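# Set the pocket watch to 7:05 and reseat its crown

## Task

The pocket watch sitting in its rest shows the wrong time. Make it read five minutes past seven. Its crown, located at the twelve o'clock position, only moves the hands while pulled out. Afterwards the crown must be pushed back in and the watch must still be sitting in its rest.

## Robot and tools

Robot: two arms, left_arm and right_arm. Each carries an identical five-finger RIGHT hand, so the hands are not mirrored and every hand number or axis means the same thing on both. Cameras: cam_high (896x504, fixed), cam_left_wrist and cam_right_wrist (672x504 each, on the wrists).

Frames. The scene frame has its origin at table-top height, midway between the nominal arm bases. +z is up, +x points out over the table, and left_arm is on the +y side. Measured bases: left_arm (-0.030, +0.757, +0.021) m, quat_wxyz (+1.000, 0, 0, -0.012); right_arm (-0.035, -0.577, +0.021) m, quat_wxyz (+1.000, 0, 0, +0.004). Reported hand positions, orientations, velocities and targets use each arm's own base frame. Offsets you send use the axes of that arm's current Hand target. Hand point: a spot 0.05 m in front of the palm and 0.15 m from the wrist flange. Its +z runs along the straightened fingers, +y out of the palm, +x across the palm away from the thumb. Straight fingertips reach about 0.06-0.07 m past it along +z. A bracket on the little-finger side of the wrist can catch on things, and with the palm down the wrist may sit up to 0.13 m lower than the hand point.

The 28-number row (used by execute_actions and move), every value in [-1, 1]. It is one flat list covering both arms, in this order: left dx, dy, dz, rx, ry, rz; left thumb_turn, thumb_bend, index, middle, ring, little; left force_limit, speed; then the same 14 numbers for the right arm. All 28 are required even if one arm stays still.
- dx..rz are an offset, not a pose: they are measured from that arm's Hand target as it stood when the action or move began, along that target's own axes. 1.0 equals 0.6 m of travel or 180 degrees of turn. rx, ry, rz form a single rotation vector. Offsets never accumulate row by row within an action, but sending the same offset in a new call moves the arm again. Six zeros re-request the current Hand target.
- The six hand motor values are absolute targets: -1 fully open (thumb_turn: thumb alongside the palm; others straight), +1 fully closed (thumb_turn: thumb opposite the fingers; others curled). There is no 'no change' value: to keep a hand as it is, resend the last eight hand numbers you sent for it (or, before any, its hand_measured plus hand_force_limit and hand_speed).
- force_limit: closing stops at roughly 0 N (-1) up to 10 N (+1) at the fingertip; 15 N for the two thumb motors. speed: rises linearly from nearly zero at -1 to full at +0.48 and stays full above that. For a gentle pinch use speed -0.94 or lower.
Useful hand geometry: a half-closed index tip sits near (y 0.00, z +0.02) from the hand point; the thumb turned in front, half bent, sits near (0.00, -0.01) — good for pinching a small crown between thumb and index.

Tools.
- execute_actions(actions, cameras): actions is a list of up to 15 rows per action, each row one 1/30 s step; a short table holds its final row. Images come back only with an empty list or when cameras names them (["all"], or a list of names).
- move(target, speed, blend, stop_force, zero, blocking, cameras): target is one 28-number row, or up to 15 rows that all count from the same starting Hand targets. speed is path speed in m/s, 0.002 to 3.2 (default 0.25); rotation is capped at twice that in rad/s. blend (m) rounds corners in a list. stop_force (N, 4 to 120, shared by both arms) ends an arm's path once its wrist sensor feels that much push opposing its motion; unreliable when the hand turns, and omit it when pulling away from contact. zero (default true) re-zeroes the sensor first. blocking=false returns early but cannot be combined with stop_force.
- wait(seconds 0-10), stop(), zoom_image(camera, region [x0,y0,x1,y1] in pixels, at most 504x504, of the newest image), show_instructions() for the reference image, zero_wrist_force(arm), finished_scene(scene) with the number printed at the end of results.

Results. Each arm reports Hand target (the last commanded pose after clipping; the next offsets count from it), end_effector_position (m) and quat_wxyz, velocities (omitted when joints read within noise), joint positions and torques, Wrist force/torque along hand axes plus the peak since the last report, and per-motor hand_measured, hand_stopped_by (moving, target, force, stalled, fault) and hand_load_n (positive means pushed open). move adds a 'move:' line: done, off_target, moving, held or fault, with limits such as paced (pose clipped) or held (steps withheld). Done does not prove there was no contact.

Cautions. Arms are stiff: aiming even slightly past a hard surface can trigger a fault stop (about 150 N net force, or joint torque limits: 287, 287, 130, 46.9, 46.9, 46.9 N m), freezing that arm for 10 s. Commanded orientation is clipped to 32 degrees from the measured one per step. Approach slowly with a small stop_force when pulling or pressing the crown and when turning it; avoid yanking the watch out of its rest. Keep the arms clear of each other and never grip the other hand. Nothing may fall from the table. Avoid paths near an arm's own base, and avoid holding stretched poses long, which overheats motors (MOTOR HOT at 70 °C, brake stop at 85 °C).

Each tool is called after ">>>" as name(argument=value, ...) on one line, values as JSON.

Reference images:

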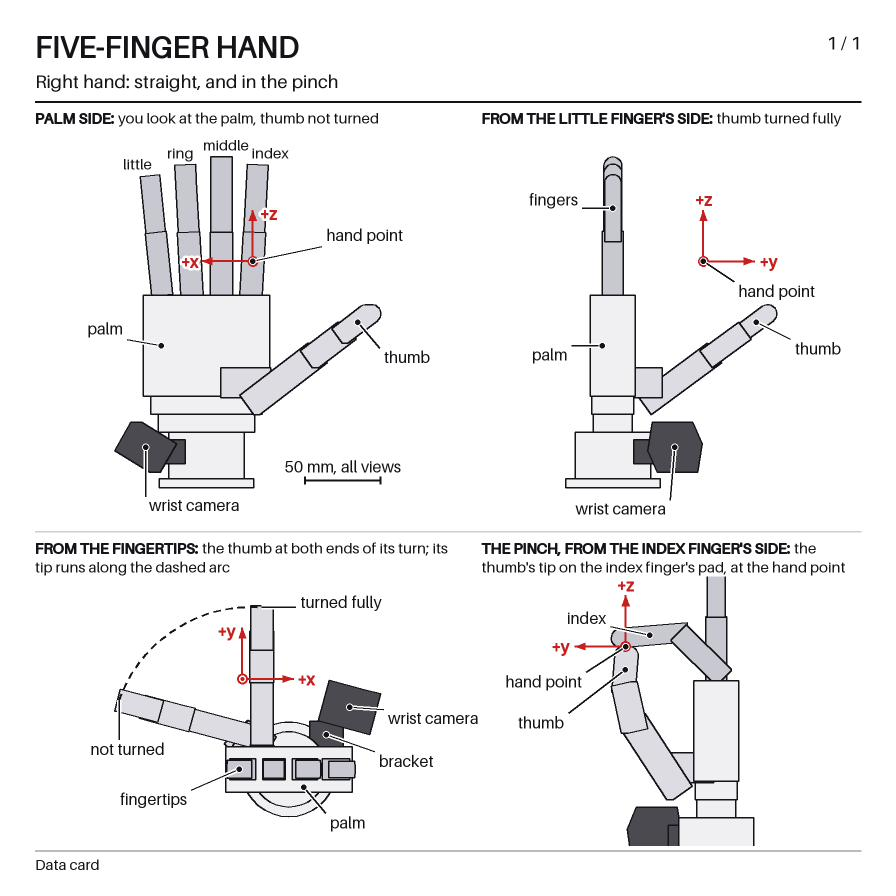

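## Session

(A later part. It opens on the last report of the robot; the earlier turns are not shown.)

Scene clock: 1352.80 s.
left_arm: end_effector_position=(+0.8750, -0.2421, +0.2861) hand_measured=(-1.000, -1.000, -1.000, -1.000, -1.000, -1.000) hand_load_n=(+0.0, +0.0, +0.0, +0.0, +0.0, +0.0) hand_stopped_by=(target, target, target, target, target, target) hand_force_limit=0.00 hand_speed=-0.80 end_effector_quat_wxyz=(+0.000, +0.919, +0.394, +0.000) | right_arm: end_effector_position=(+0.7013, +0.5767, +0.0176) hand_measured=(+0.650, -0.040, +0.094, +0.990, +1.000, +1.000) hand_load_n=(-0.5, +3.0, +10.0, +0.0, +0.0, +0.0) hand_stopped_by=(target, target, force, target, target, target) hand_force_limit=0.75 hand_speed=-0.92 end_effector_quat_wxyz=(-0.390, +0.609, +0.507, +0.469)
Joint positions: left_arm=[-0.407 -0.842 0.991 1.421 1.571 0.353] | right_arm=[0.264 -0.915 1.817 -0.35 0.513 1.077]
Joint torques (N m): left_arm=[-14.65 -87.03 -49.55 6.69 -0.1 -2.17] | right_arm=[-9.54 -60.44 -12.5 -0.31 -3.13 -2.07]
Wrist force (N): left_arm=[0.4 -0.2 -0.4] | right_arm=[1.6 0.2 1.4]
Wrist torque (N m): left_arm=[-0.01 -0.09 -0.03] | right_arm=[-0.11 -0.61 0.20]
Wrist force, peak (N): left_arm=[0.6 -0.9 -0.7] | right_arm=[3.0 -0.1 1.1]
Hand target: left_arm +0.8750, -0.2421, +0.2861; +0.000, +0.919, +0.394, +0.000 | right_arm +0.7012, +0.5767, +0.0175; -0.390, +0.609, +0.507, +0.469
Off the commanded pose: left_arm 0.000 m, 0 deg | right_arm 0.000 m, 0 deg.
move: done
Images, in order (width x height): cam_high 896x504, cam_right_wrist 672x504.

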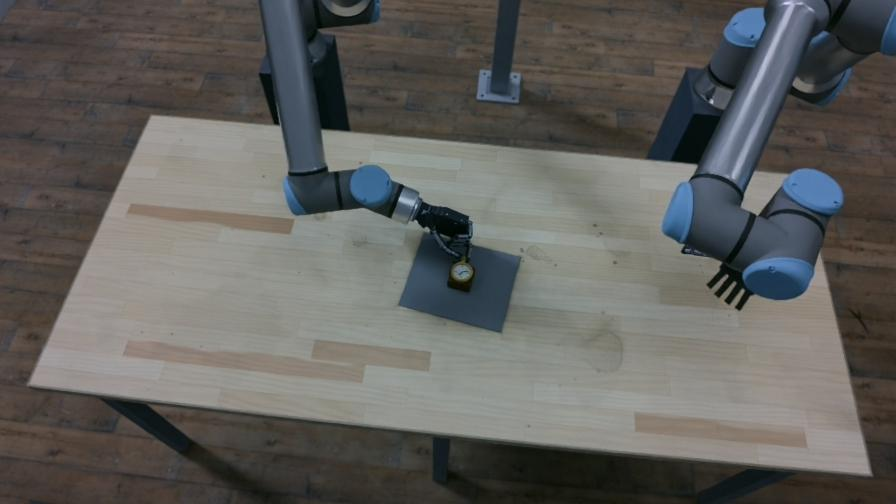

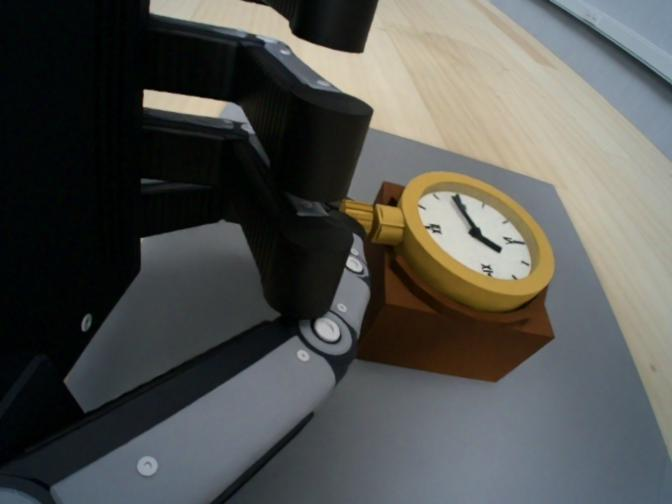

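>>> move(target=[[0,0,0,0,0,0,-1,-1,-1,-1,-1,-1,0,-0.8, 0.0021,0,-0.0004,0,-0.1111,0,0.65,-0.04,0.7,0.99,1,1,0.75,-0.92],[0,0,0,0,0,0,-1,-1,-1,-1,-1,-1,0,-0.8, 0.0066,0,-0.0011,0,-0.2222,0,0.65,-0.04,0.7,0.99,1,1,0.75,-0.92],[0,0,0,0,0,0,-1,-1,-1,-1,-1,-1,0,-0.8, 0.0112,0,-0.002,0,-0.3333,0,0.65,-0.04,0.7,0.99,1,1,0.75,-0.92]], speed=0.1, blend=[0.001,0.001,0], cameras=["cam_high","cam_right_wrist"])

>>> zoom_image(camera="cam_right_wrist", region=[320, 90, 620, 390])

>>> zoom_image(camera="cam_high", region=[426, 236, 498, 308])

Scene clock: 1370.77 s.
left_arm: end_effector_position=(+0.8750, -0.2421, +0.2861) hand_measured=(-1.000, -1.000, -1.000, -1.000, -1.000, -1.000) hand_load_n=(+0.0, +0.0, +0.0, +0.0, +0.0, +0.0) hand_stopped_by=(target, target, target, target, target, target) hand_force_limit=0.00 hand_speed=-0.80 end_effector_quat_wxyz=(+0.000, +0.919, +0.394, +0.000) | right_arm: end_effector_position=(+0.7013, +0.5774, +0.0242) hand_measured=(+0.650, -0.040, +0.094, +0.990, +1.000, +1.000) hand_load_n=(-0.5, +1.0, +7.5, +0.0, +0.0, +0.0) hand_stopped_by=(target, target, force, target, target, target) hand_force_limit=0.75 hand_speed=-0.92 end_effector_quat_wxyz=(-0.084, +0.762, +0.634, +0.101) end_effector_velocity=(-0.001, +0.001, -0.001) end_effector_angular_velocity=(+0.004, -0.001, +0.002)
Joint positions: left_arm=[-0.407 -0.842 0.991 1.421 1.571 0.353] | right_arm=[0.504 -0.754 1.286 0.869 1.369 0.704]
Joint velocities: left_arm=[within noise] | right_arm=[0 -0.001 0.004 -0.005 -0.004 -0.001]
Joint torques (N m): left_arm=[-12.78 -87.46 -49.28 6.81 -0.08 -2.12] | right_arm=[-10.29 -108.51 -20.71 -0.3 -2.96 -1.34]
Wrist force (N): left_arm=[0.6 -0.4 -0.3] | right_arm=[1.3 0.4 -1.9]
Wrist torque (N m): left_arm=[-0.06 -0.12 -0.03] | right_arm=[0.08 -0.19 0.04]
Wrist force, peak (N): left_arm=[1.0 -0.7 -0.6] | right_arm=[3.8 -0.5 -1.8]
Hand target: left_arm +0.8750, -0.2421, +0.2861; +0.000, +0.919, +0.394, +0.000 | right_arm +0.7013, +0.5773, +0.0243; -0.084, +0.762, +0.634, +0.101
Off the commanded pose: left_arm 0.000 m, 0 deg | right_arm 0.000 m, 0 deg.
move: done
Images, in order (width x height): cam_high 896x504, cam_right_wrist 672x504.

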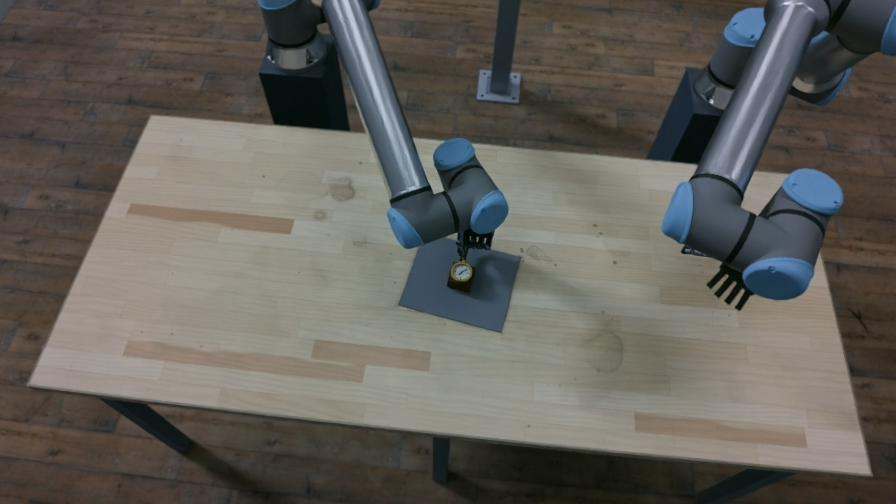

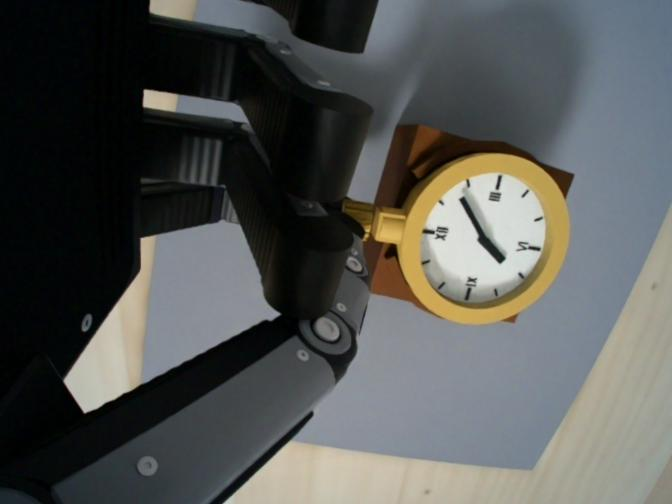

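Scaled by 1.680 from the camera's 672x504 image, which has a finer 960x720 frame.

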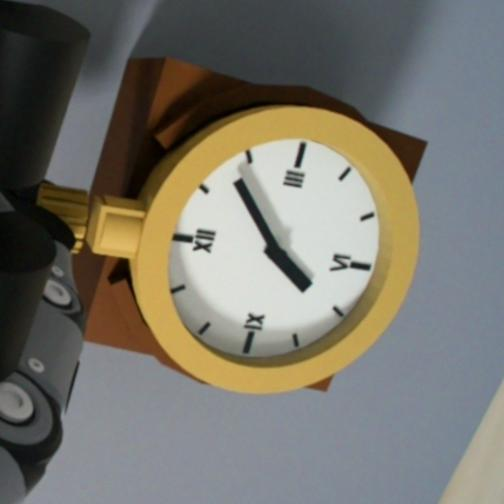

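Scaled by 7.000 from the camera's 896x504 image, which has a finer 1280x720 frame.

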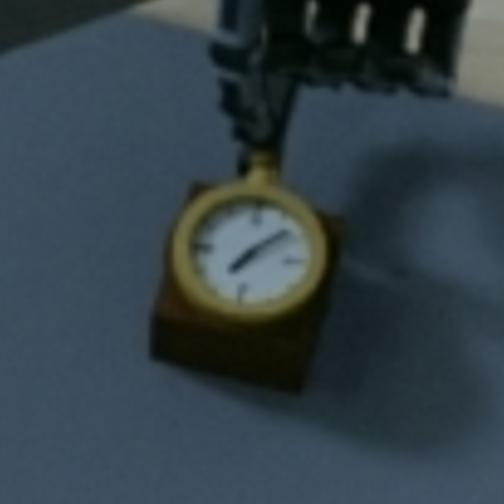

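>>> move(target=[[0,0,0,0,0,0,-1,-1,-1,-1,-1,-1,0,-0.8, 0.0014,0,-0.0022,0,-0.0639,0,0.65,-0.04,0.7,0.99,1,1,0.75,-0.92],[0,0,0,0,0,0,-1,-1,-1,-1,-1,-1,0,-0.8, 0.0028,0,-0.0037,0,-0.1278,0,0.65,-0.04,0.7,0.99,1,1,0.75,-0.92]], speed=0.08, blend=[0.001,0], cameras=["cam_high","cam_right_wrist"])

>>> zoom_image(camera="cam_right_wrist", region=[380, 130, 600, 350])

>>> zoom_image(camera="cam_high", region=[444, 254, 480, 290])

Scene clock: 1382.90 s.
left_arm: end_effector_position=(+0.8750, -0.2421, +0.2861) hand_measured=(-1.000, -1.000, -1.000, -1.000, -1.000, -1.000) hand_load_n=(+0.0, +0.0, +0.0, +0.0, +0.0, +0.0) hand_stopped_by=(target, target, target, target, target, target) hand_force_limit=0.00 hand_speed=-0.80 end_effector_quat_wxyz=(+0.000, +0.919, +0.394, +0.000) | right_arm: end_effector_position=(+0.7014, +0.5784, +0.0268) hand_measured=(+0.650, -0.040, +0.094, +0.990, +1.000, +1.000) hand_load_n=(+0.0, +1.0, +7.0, +0.0, +0.0, +0.0) hand_stopped_by=(target, target, force, target, target, target) hand_force_limit=0.75 hand_speed=-0.92 end_effector_quat_wxyz=(+0.044, +0.767, +0.638, -0.053) end_effector_velocity=(+0.000, +0.000, +0.000) end_effector_angular_velocity=(+0.005, -0.001, +0.000)
Joint positions: left_arm=[-0.407 -0.842 0.991 1.421 1.571 0.353] | right_arm=[0.597 -0.583 1.021 1.23 1.669 0.785]
Joint velocities: left_arm=[within noise] | right_arm=[-0.001 -0.002 0.002 -0.005 -0.003 -0.001]
Joint torques (N m): left_arm=[-12.33 -88.05 -49.68 6.74 0.21 -2.12] | right_arm=[-14.92 -118.67 -21.56 0.58 -2.13 -2.36]
Wrist force (N): left_arm=[0.5 -0.5 -0.5] | right_arm=[-0.1 0.4 -1.3]
Wrist torque (N m): left_arm=[-0.06 -0.10 -0.04] | right_arm=[0.05 -0.04 -0.04]
Wrist force, peak (N): left_arm=[0.7 -0.7 -0.6] | right_arm=[1.9 0.1 -2.1]
Hand target: left_arm +0.8750, -0.2421, +0.2861; +0.000, +0.919, +0.394, +0.000 | right_arm +0.7015, +0.5783, +0.0269; +0.044, +0.767, +0.638, -0.053
Off the commanded pose: left_arm 0.000 m, 0 deg | right_arm 0.000 m, 0 deg.
move: done
Images, in order (width x height): cam_high 896x504, cam_right_wrist 672x504.

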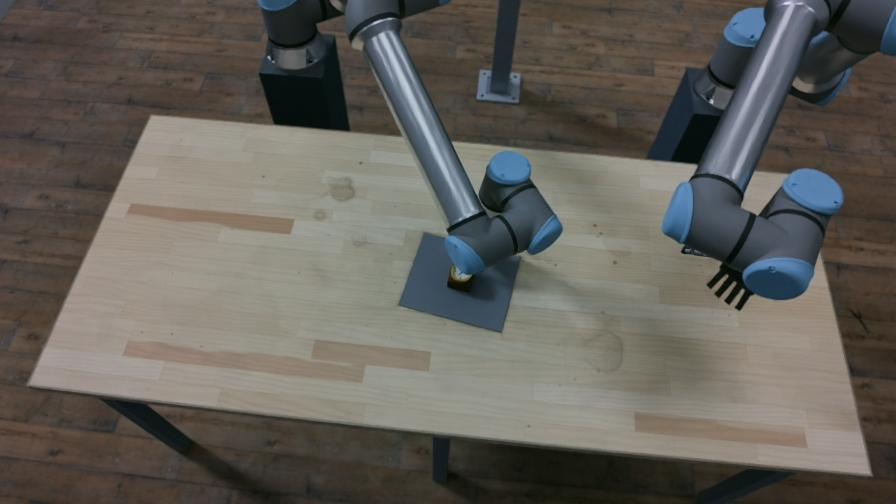

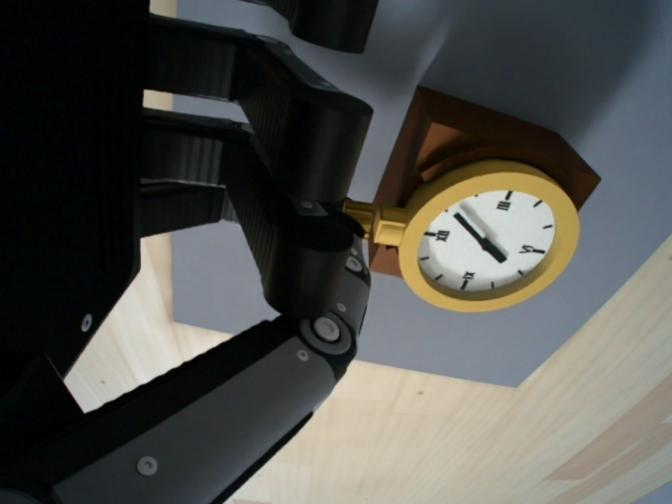

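Scaled by 2.291 from the camera's 672x504 image, which has a finer 960x720 frame.

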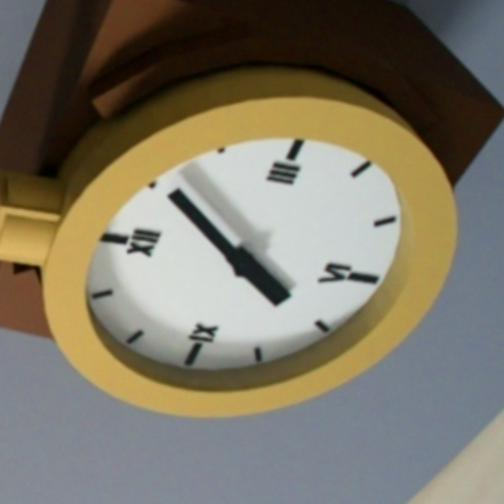

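Scaled by 14.000 from the camera's 896x504 image, which has a finer 1280x720 frame.

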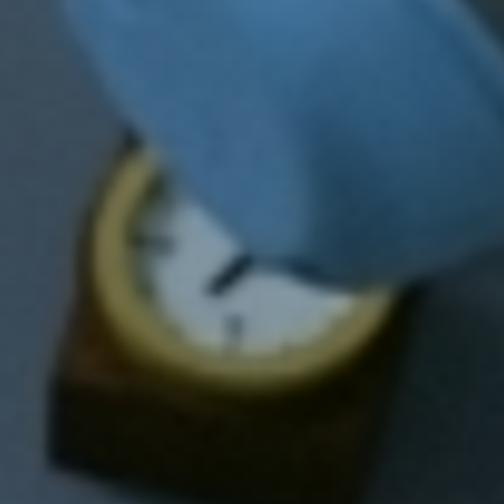

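>>> move(target=[0,0,0,0,0,0,-1,-1,-1,-1,-1,-1,0,-0.8, 0.0009,0,-0.0011,0,-0.0389,0,0.65,-0.04,0.7,0.99,1,1,0.75,-0.92], speed=0.08, cameras=["cam_high","cam_right_wrist"])

>>> zoom_image(camera="cam_right_wrist", region=[380, 130, 600, 350])

>>> zoom_image(camera="cam_high", region=[444, 254, 480, 290])

Scene clock: 1391.13 s.
left_arm: end_effector_position=(+0.8750, -0.2421, +0.2861) hand_measured=(-1.000, -1.000, -1.000, -1.000, -1.000, -1.000) hand_load_n=(+0.0, -0.5, +0.0, +0.0, +0.0, +0.0) hand_stopped_by=(target, target, target, target, target, target) hand_force_limit=0.00 hand_speed=-0.80 end_effector_quat_wxyz=(+0.000, +0.919, +0.394, +0.000) | right_arm: end_effector_position=(+0.7016, +0.5790, +0.0274) hand_measured=(+0.650, -0.040, +0.094, +0.990, +1.000, +1.000) hand_load_n=(+0.0, +1.5, +7.0, +0.0, +0.0, +0.0) hand_stopped_by=(target, target, force, target, target, target) hand_force_limit=0.75 hand_speed=-0.92 end_effector_quat_wxyz=(+0.083, +0.762, +0.634, -0.100) end_effector_velocity=(+0.000, +0.000, -0.001) end_effector_angular_velocity=(+0.005, +0.001, +0.000)
Joint positions: left_arm=[-0.407 -0.842 0.991 1.421 1.571 0.353] | right_arm=[0.621 -0.521 0.937 1.344 1.751 0.821]
Joint velocities: left_arm=[within noise] | right_arm=[-0.001 -0.002 0.004 -0.005 -0.004 -0.002]
Joint torques (N m): left_arm=[-12.62 -88.31 -49.29 6.82 0.18 -2.12] | right_arm=[-13.26 -120.25 -22.21 0.74 -2.17 -2.9]
Wrist force (N): left_arm=[0.5 -0.3 -0.5] | right_arm=[-0.4 0.2 -1.0]
Wrist torque (N m): left_arm=[-0.03 -0.10 -0.03] | right_arm=[0.00 -0.02 -0.07]
Wrist force, peak (N): left_arm=[1.0 -0.6 -0.7] | right_arm=[-0.2 0.6 -1.8]
Hand target: left_arm +0.8750, -0.2421, +0.2861; +0.000, +0.919, +0.394, +0.000 | right_arm +0.7016, +0.5789, +0.0275; +0.083, +0.762, +0.634, -0.099
Off the commanded pose: left_arm 0.000 m, 0 deg | right_arm 0.000 m, 0 deg.
move: done
Images, in order (width x height): cam_high 896x504, cam_right_wrist 672x504.

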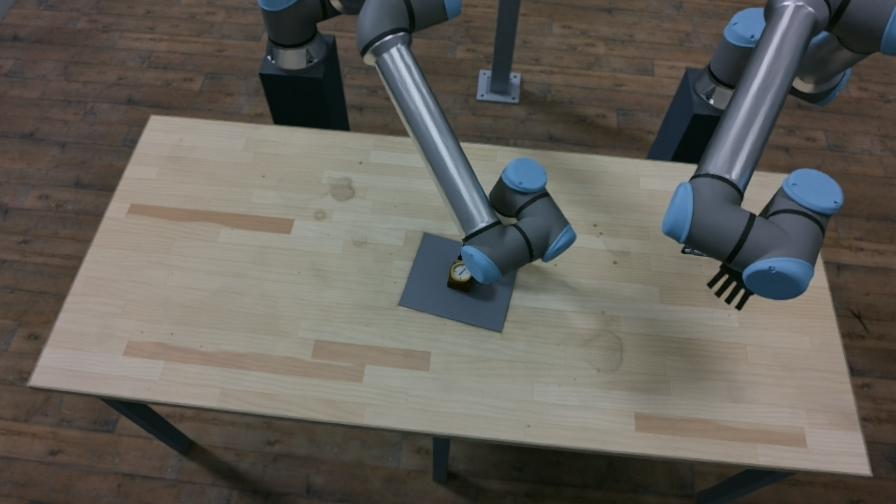

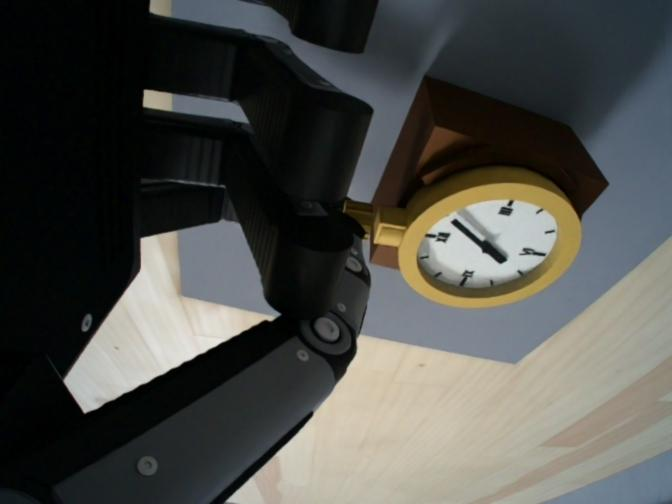

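Scaled by 2.291 from the camera's 672x504 image, which has a finer 960x720 frame.

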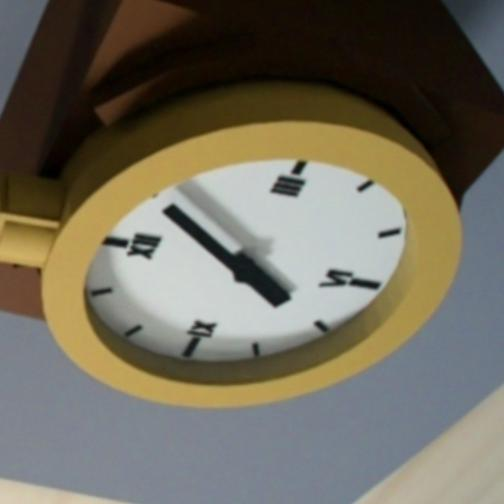

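Scaled by 14.000 from the camera's 896x504 image, which has a finer 1280x720 frame.

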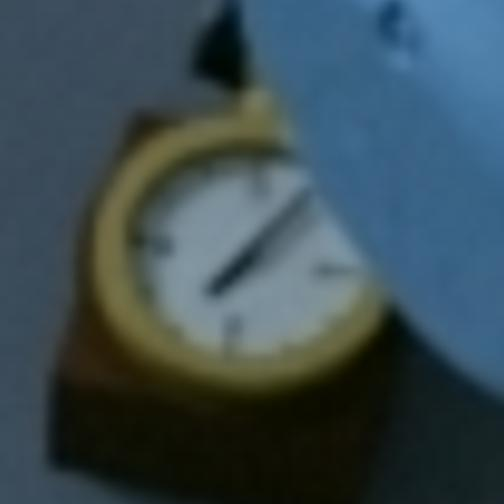

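>>> move(target=[[0,0,0,0,0,0,-1,-1,-1,-1,-1,-1,0,-0.8, 0,0,-0.0008,0,0,0,0.65,-0.04,0.0,0.99,1,1,0.75,-0.94],[0,0,0,0,0,0,-1,-1,-1,-1,-1,-1,0,-0.8, 0,0,-0.0045,0,0,0,0.65,-0.04,0.0,0.99,1,1,0.75,-0.94],[0,0,0,0,0,0,-1,-1,-1,-1,-1,-1,0,-0.8, 0,-0.03,-0.0045,0,0,0,0.65,-0.04,0.0,0.99,1,1,0.75,-0.94]], speed=[0.02,0.02,0.05], cameras=["cam_high","cam_right_wrist"])

>>> zoom_image(camera="cam_right_wrist", region=[380, 130, 600, 350])

>>> zoom_image(camera="cam_high", region=[444, 254, 480, 290])

Scene clock: 1409.37 s.
left_arm: end_effector_position=(+0.8750, -0.2421, +0.2861) hand_measured=(-1.000, -1.000, -1.000, -1.000, -1.000, -1.000) hand_load_n=(+0.0, +0.0, +0.0, +0.0, +0.0, +0.0) hand_stopped_by=(target, target, target, target, target, target) hand_force_limit=0.00 hand_speed=-0.80 end_effector_quat_wxyz=(+0.000, +0.919, +0.394, +0.000) | right_arm: end_effector_position=(+0.6839, +0.5830, +0.0302) hand_measured=(+0.650, -0.040, +0.000, +0.990, +1.000, +1.000) hand_load_n=(+0.0, +0.0, +0.0, +0.0, +0.0, +0.0) hand_stopped_by=(target, target, target, target, target, target) hand_force_limit=0.75 hand_speed=-0.94 end_effector_quat_wxyz=(+0.083, +0.762, +0.634, -0.099)
Joint positions: left_arm=[-0.407 -0.842 0.991 1.421 1.571 0.353] | right_arm=[0.636 -0.541 0.971 1.332 1.748 0.836]
Joint torques (N m): left_arm=[-12.92 -89.49 -48.42 6.77 0.39 -2.18] | right_arm=[-12.87 -83.12 -44.3 7.77 -0.42 -1.97]
Wrist force (N): left_arm=[0.8 -0.6 -0.3] | right_arm=[-0.1 0.1 0.5]
Wrist torque (N m): left_arm=[-0.08 -0.15 -0.02] | right_arm=[0.02 -0.02 -0.06]
Wrist force, peak (N): left_arm=[0.9 -0.2 -0.8] | right_arm=[-0.4 -0.1 -1.5]
Hand target: left_arm +0.8750, -0.2421, +0.2861; +0.000, +0.919, +0.394, +0.000 | right_arm +0.6841, +0.5829, +0.0301; +0.083, +0.762, +0.634, -0.099
Off the commanded pose: left_arm 0.000 m, 0 deg | right_arm 0.000 m, 0 deg.
move: done
Images, in order (width x height): cam_high 896x504, cam_right_wrist 672x504.

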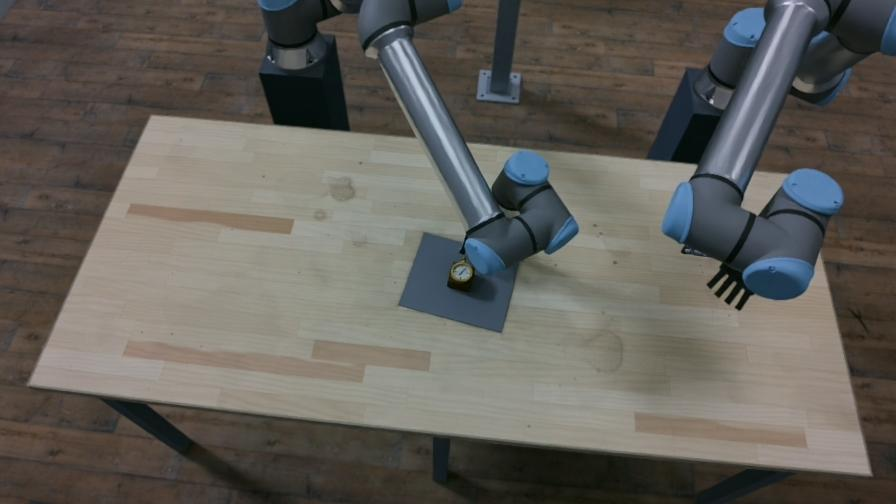

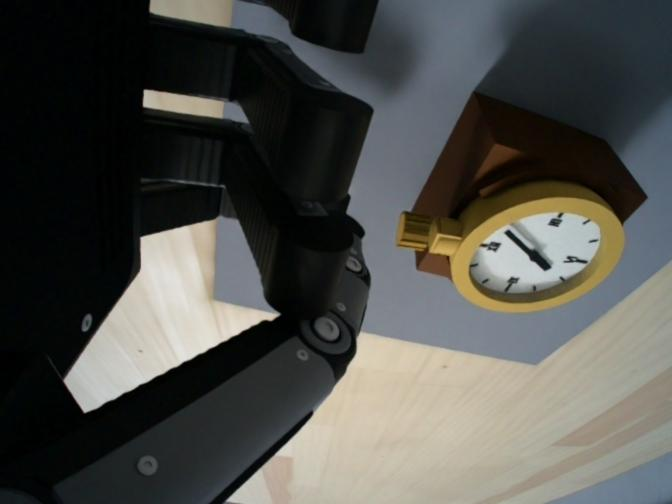

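Scaled by 2.291 from the camera's 672x504 image, which has a finer 960x720 frame.

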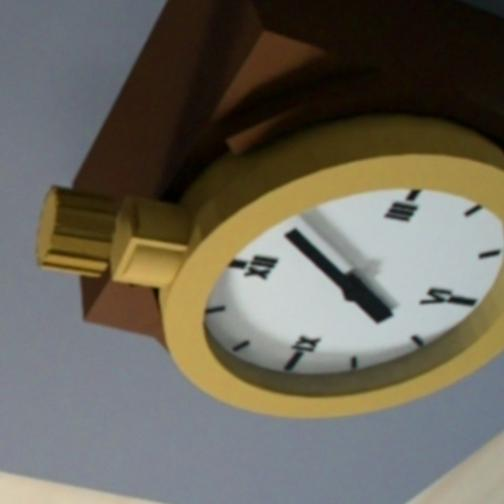

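Scaled by 14.000 from the camera's 896x504 image, which has a finer 1280x720 frame.

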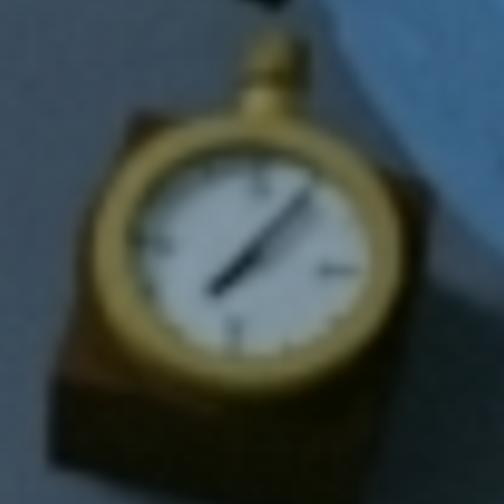

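>>> move(target=[0,0,0,0,0,0,-1,-1,-1,-1,-1,-1,0,-0.8, -0.0037,0.01,-0.015,0,0,0,0.65,-0.04,0.1,0.99,1,1,0.75,-0.9], speed=0.05, cameras=["cam_high","cam_right_wrist"])

>>> zoom_image(camera="cam_right_wrist", region=[320, 90, 620, 390])

>>> zoom_image(camera="cam_high", region=[426, 236, 498, 308])

Scene clock: 1428.43 s.
left_arm: end_effector_position=(+0.8750, -0.2421, +0.2861) hand_measured=(-1.000, -1.000, -1.000, -1.000, -1.000, -1.000) hand_load_n=(+0.0, -0.5, +0.0, +0.0, +0.0, +0.5) hand_stopped_by=(target, target, target, target, target, target) hand_force_limit=0.00 hand_speed=-0.80 end_effector_quat_wxyz=(+0.000, +0.919, +0.394, +0.000) | right_arm: end_effector_position=(+0.6901, +0.5819, +0.0395) hand_measured=(+0.650, -0.040, +0.100, +0.990, +1.000, +1.000) hand_load_n=(+0.0, +0.0, +0.0, +0.0, +0.0, +0.0) hand_stopped_by=(target, target, target, target, target, target) hand_force_limit=0.75 hand_speed=-0.90 end_effector_quat_wxyz=(+0.083, +0.762, +0.634, -0.099)
Joint positions: left_arm=[-0.407 -0.842 0.991 1.421 1.571 0.353] | right_arm=[0.631 -0.542 0.955 1.348 1.749 0.831]
Joint torques (N m): left_arm=[-12.38 -89.02 -48.87 6.81 0.33 -1.96] | right_arm=[0.27 -118.31 -25.17 2.83 1.93 -0.99]
Wrist force (N): left_arm=[0.7 -0.3 -0.4] | right_arm=[0.0 0.2 -0.4]
Wrist torque (N m): left_arm=[-0.03 -0.13 -0.02] | right_arm=[0.08 -0.03 0.29]
Wrist force, peak (N): left_arm=[0.8 -0.5 -0.8] | right_arm=[0.4 0.7 0.9]
Hand target: left_arm +0.8750, -0.2421, +0.2861; +0.000, +0.919, +0.394, +0.000 | right_arm +0.6900, +0.5819, +0.0394; +0.083, +0.762, +0.634, -0.099
Off the commanded pose: left_arm 0.000 m, 0 deg | right_arm 0.000 m, 0 deg.
move: done
Images, in order (width x height): cam_high 896x504, cam_right_wrist 672x504.

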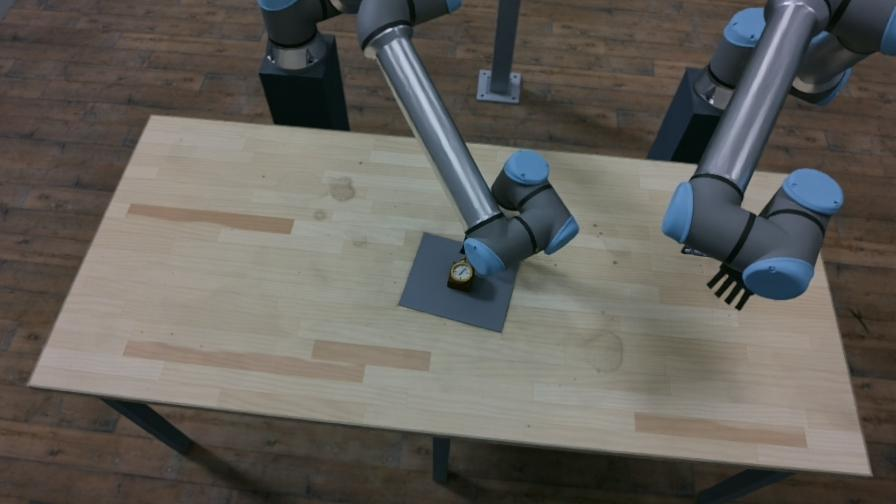

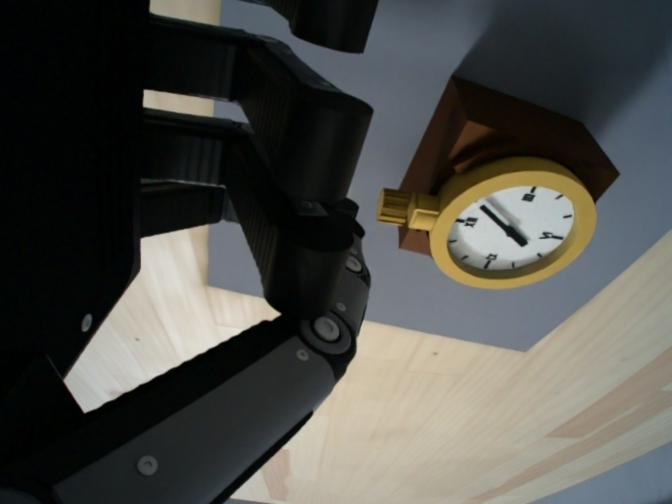

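Scaled by 1.680 from the camera's 672x504 image, which has a finer 960x720 frame.

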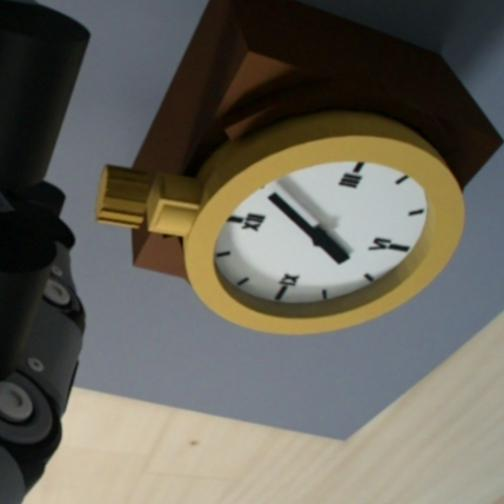

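Scaled by 7.000 from the camera's 896x504 image, which has a finer 1280x720 frame.

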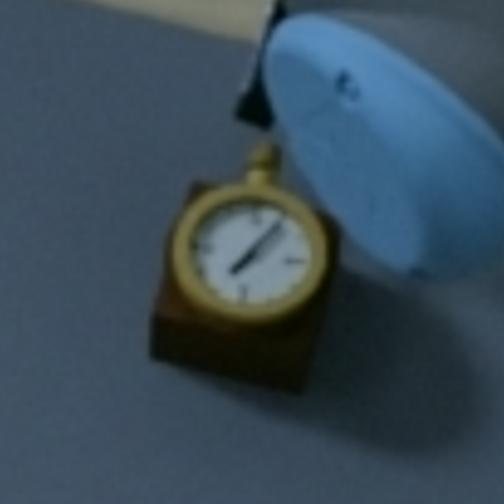

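>>> move(target=[0,0,0,0,0,0,-1,-1,-1,-1,-1,-1,0,-0.8, 0.0023,0.022,0,0,0,0,0.65,-0.04,0.1,0.99,1,1,0.75,-0.9], speed=0.012, stop_force=12, cameras=["cam_high","cam_right_wrist"])

>>> zoom_image(camera="cam_right_wrist", region=[320, 90, 620, 390])

>>> zoom_image(camera="cam_high", region=[426, 236, 498, 308])

Scene clock: 1446.37 s.
left_arm: end_effector_position=(+0.8750, -0.2421, +0.2861) hand_measured=(-1.000, -1.000, -1.000, -1.000, -1.000, -1.000) hand_load_n=(+0.0, +0.0, +0.0, +0.0, +0.0, +0.0) hand_stopped_by=(target, target, target, target, target, target) hand_force_limit=0.00 hand_speed=-0.80 end_effector_quat_wxyz=(+0.000, +0.919, +0.394, +0.000) | right_arm: end_effector_position=(+0.7004, +0.5811, +0.0391) hand_measured=(+0.650, -0.040, +0.100, +0.990, +1.000, +1.000) hand_load_n=(+0.0, +0.0, +1.5, +0.5, +0.5, +0.0) hand_stopped_by=(target, target, target, target, target, target) hand_force_limit=0.75 hand_speed=-0.90 end_effector_quat_wxyz=(+0.083, +0.762, +0.634, -0.099)
Joint positions: left_arm=[-0.407 -0.842 0.991 1.421 1.571 0.353] | right_arm=[0.624 -0.529 0.931 1.359 1.75 0.824]
Joint torques (N m): left_arm=[-12.49 -89.37 -48.96 6.91 0.39 -1.94] | right_arm=[11.27 -121.8 -25.41 -1.37 0.81 1.63]
Wrist force (N): left_arm=[0.7 -0.4 -0.7] | right_arm=[-2.4 -11.9 -1.8]
Wrist torque (N m): left_arm=[-0.03 -0.13 -0.02] | right_arm=[0.12 -0.08 0.22]
Wrist force, peak (N): left_arm=[1.2 -0.3 -0.7] | right_arm=[-2.9 -18.7 -2.8]
Hand target: left_arm +0.8750, -0.2421, +0.2861; +0.000, +0.919, +0.394, +0.000 | right_arm +0.7004, +0.5811, +0.0391; +0.083, +0.762, +0.634, -0.099 (not the last commanded pose)
Off the commanded pose: left_arm 0.000 m, 0 deg | right_arm 0.003 m, 0 deg.
move: contact (right_arm)
Images, in order (width x height): cam_high 896x504, cam_right_wrist 672x504.

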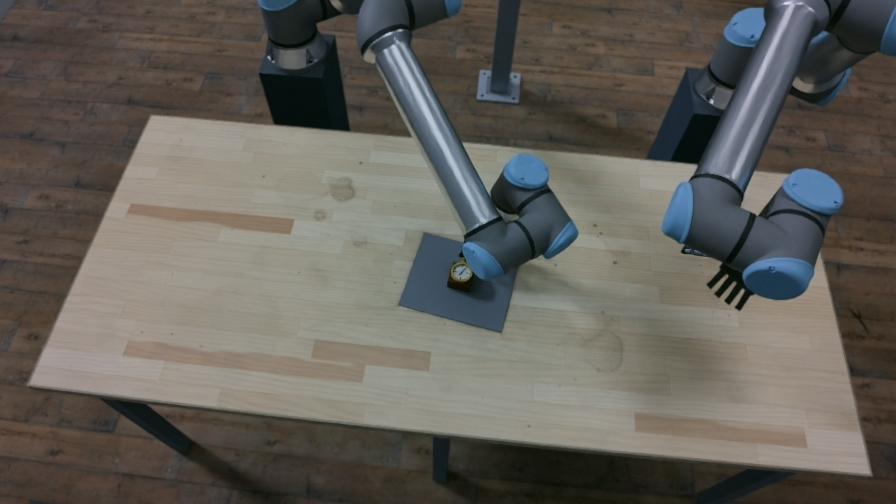

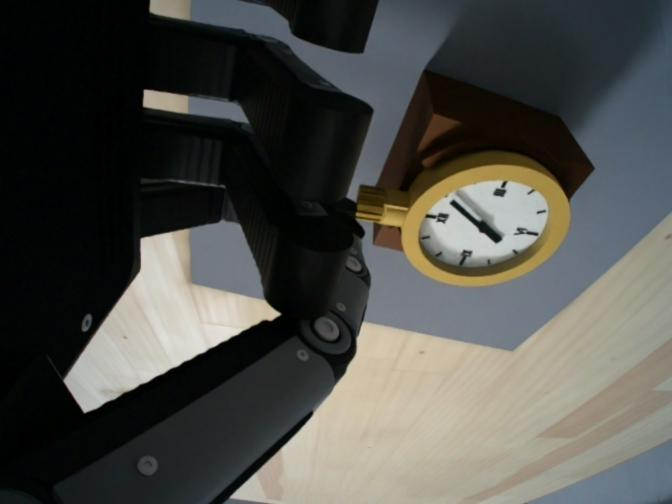

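Scaled by 1.680 from the camera's 672x504 image, which has a finer 960x720 frame.

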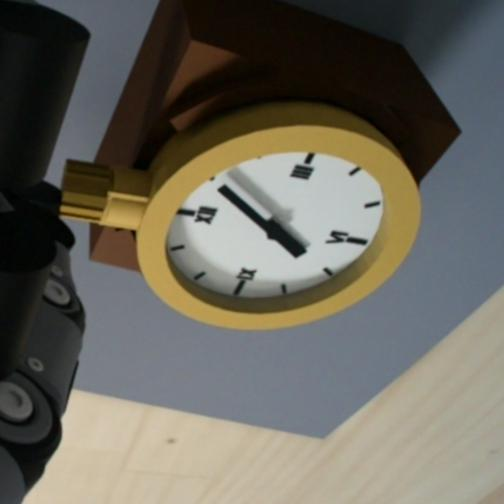

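Scaled by 7.000 from the camera's 896x504 image, which has a finer 1280x720 frame.

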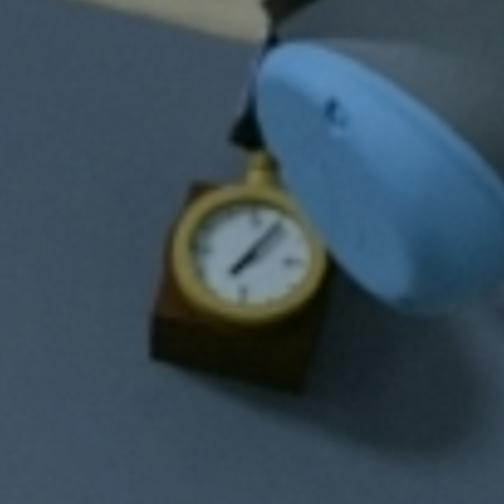

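>>> move(target=[0,0,0,0,0,0,-1,-1,-1,-1,-1,-1,0,-0.8, 0,-0.05,0,0,0,0,0.65,-0.04,0.1,0.99,1,1,0.75,-0.9], speed=0.06, cameras=["cam_high","cam_right_wrist"])

>>> zoom_image(camera="cam_right_wrist", region=[390, 90, 662, 362])

>>> zoom_image(camera="cam_high", region=[444, 250, 484, 290])

Scene clock: 1451.93 s.
left_arm: end_effector_position=(+0.8750, -0.2421, +0.2861) hand_measured=(-1.000, -1.000, -1.000, -1.000, -1.000, -1.000) hand_load_n=(+0.0, +0.0, +0.0, +0.0, +0.0, +0.0) hand_stopped_by=(target, target, target, target, target, target) hand_force_limit=0.00 hand_speed=-0.80 end_effector_quat_wxyz=(+0.000, +0.919, +0.394, +0.000) | right_arm: end_effector_position=(+0.6708, +0.5867, +0.0392) hand_measured=(+0.650, -0.040, +0.100, +0.990, +1.000, +1.000) hand_load_n=(+0.0, +0.0, +0.5, +0.0, +0.0, +0.0) hand_stopped_by=(target, target, target, target, target, target) hand_force_limit=0.75 hand_speed=-0.90 end_effector_quat_wxyz=(+0.083, +0.762, +0.634, -0.099) end_effector_velocity=(+0.002, +0.000, +0.000) end_effector_angular_velocity=(+0.000, +0.000, +0.000)
Joint positions: left_arm=[-0.407 -0.842 0.991 1.421 1.571 0.353] | right_arm=[0.648 -0.559 0.991 1.332 1.746 0.848]
Joint velocities: left_arm=[within noise] | right_arm=[-0.002 0.002 -0.005 0.002 0 -0.001]
Joint torques (N m): left_arm=[-11.27 -89.12 -48.45 6.63 0.49 -1.91] | right_arm=[-12.13 -81.94 -44.04 7.85 0.27 -2.92]
Wrist force (N): left_arm=[0.5 -0.8 -0.6] | right_arm=[0.0 0.3 0.3]
Wrist torque (N m): left_arm=[-0.09 -0.10 -0.05] | right_arm=[0.04 -0.03 -0.02]
Wrist force, peak (N): left_arm=[0.6 -0.6 -0.8] | right_arm=[-2.7 -12.0 -2.0]
Hand target: left_arm +0.8750, -0.2421, +0.2861; +0.000, +0.919, +0.394, +0.000 | right_arm +0.6709, +0.5865, +0.0391; +0.083, +0.762, +0.634, -0.099
Off the commanded pose: left_arm 0.000 m, 0 deg | right_arm 0.000 m, 0 deg.
move: done
Images, in order (width x height): cam_high 896x504, cam_right_wrist 672x504.

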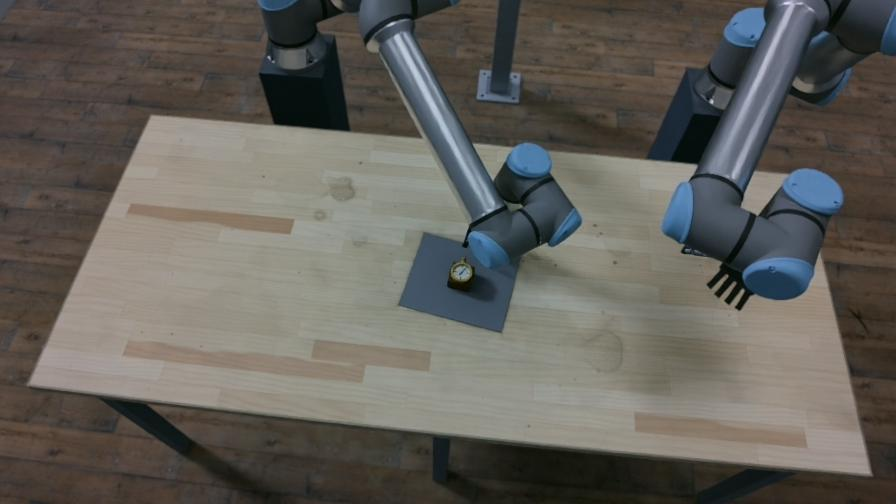

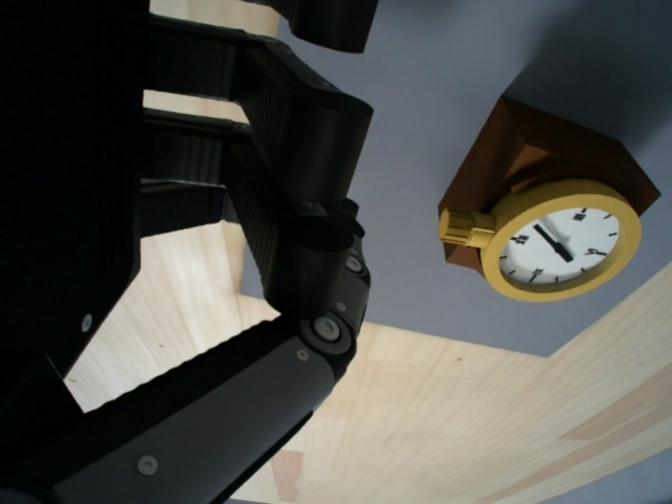

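Scaled by 1.853 from the camera's 672x504 image, which has a finer 960x720 frame.

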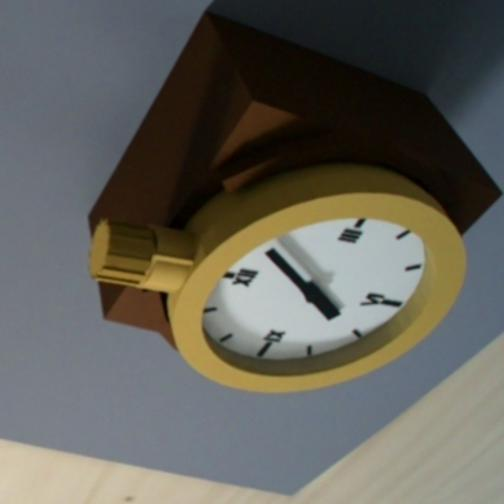

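Scaled by 12.600 from the camera's 896x504 image, which has a finer 1280x720 frame.

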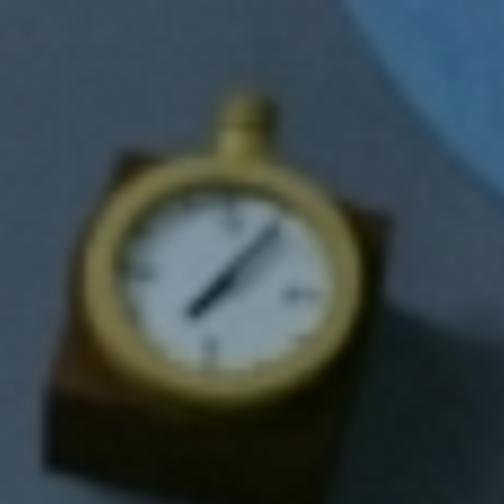

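>>> finished_scene(scene=1)

The scene is finished: the task was done.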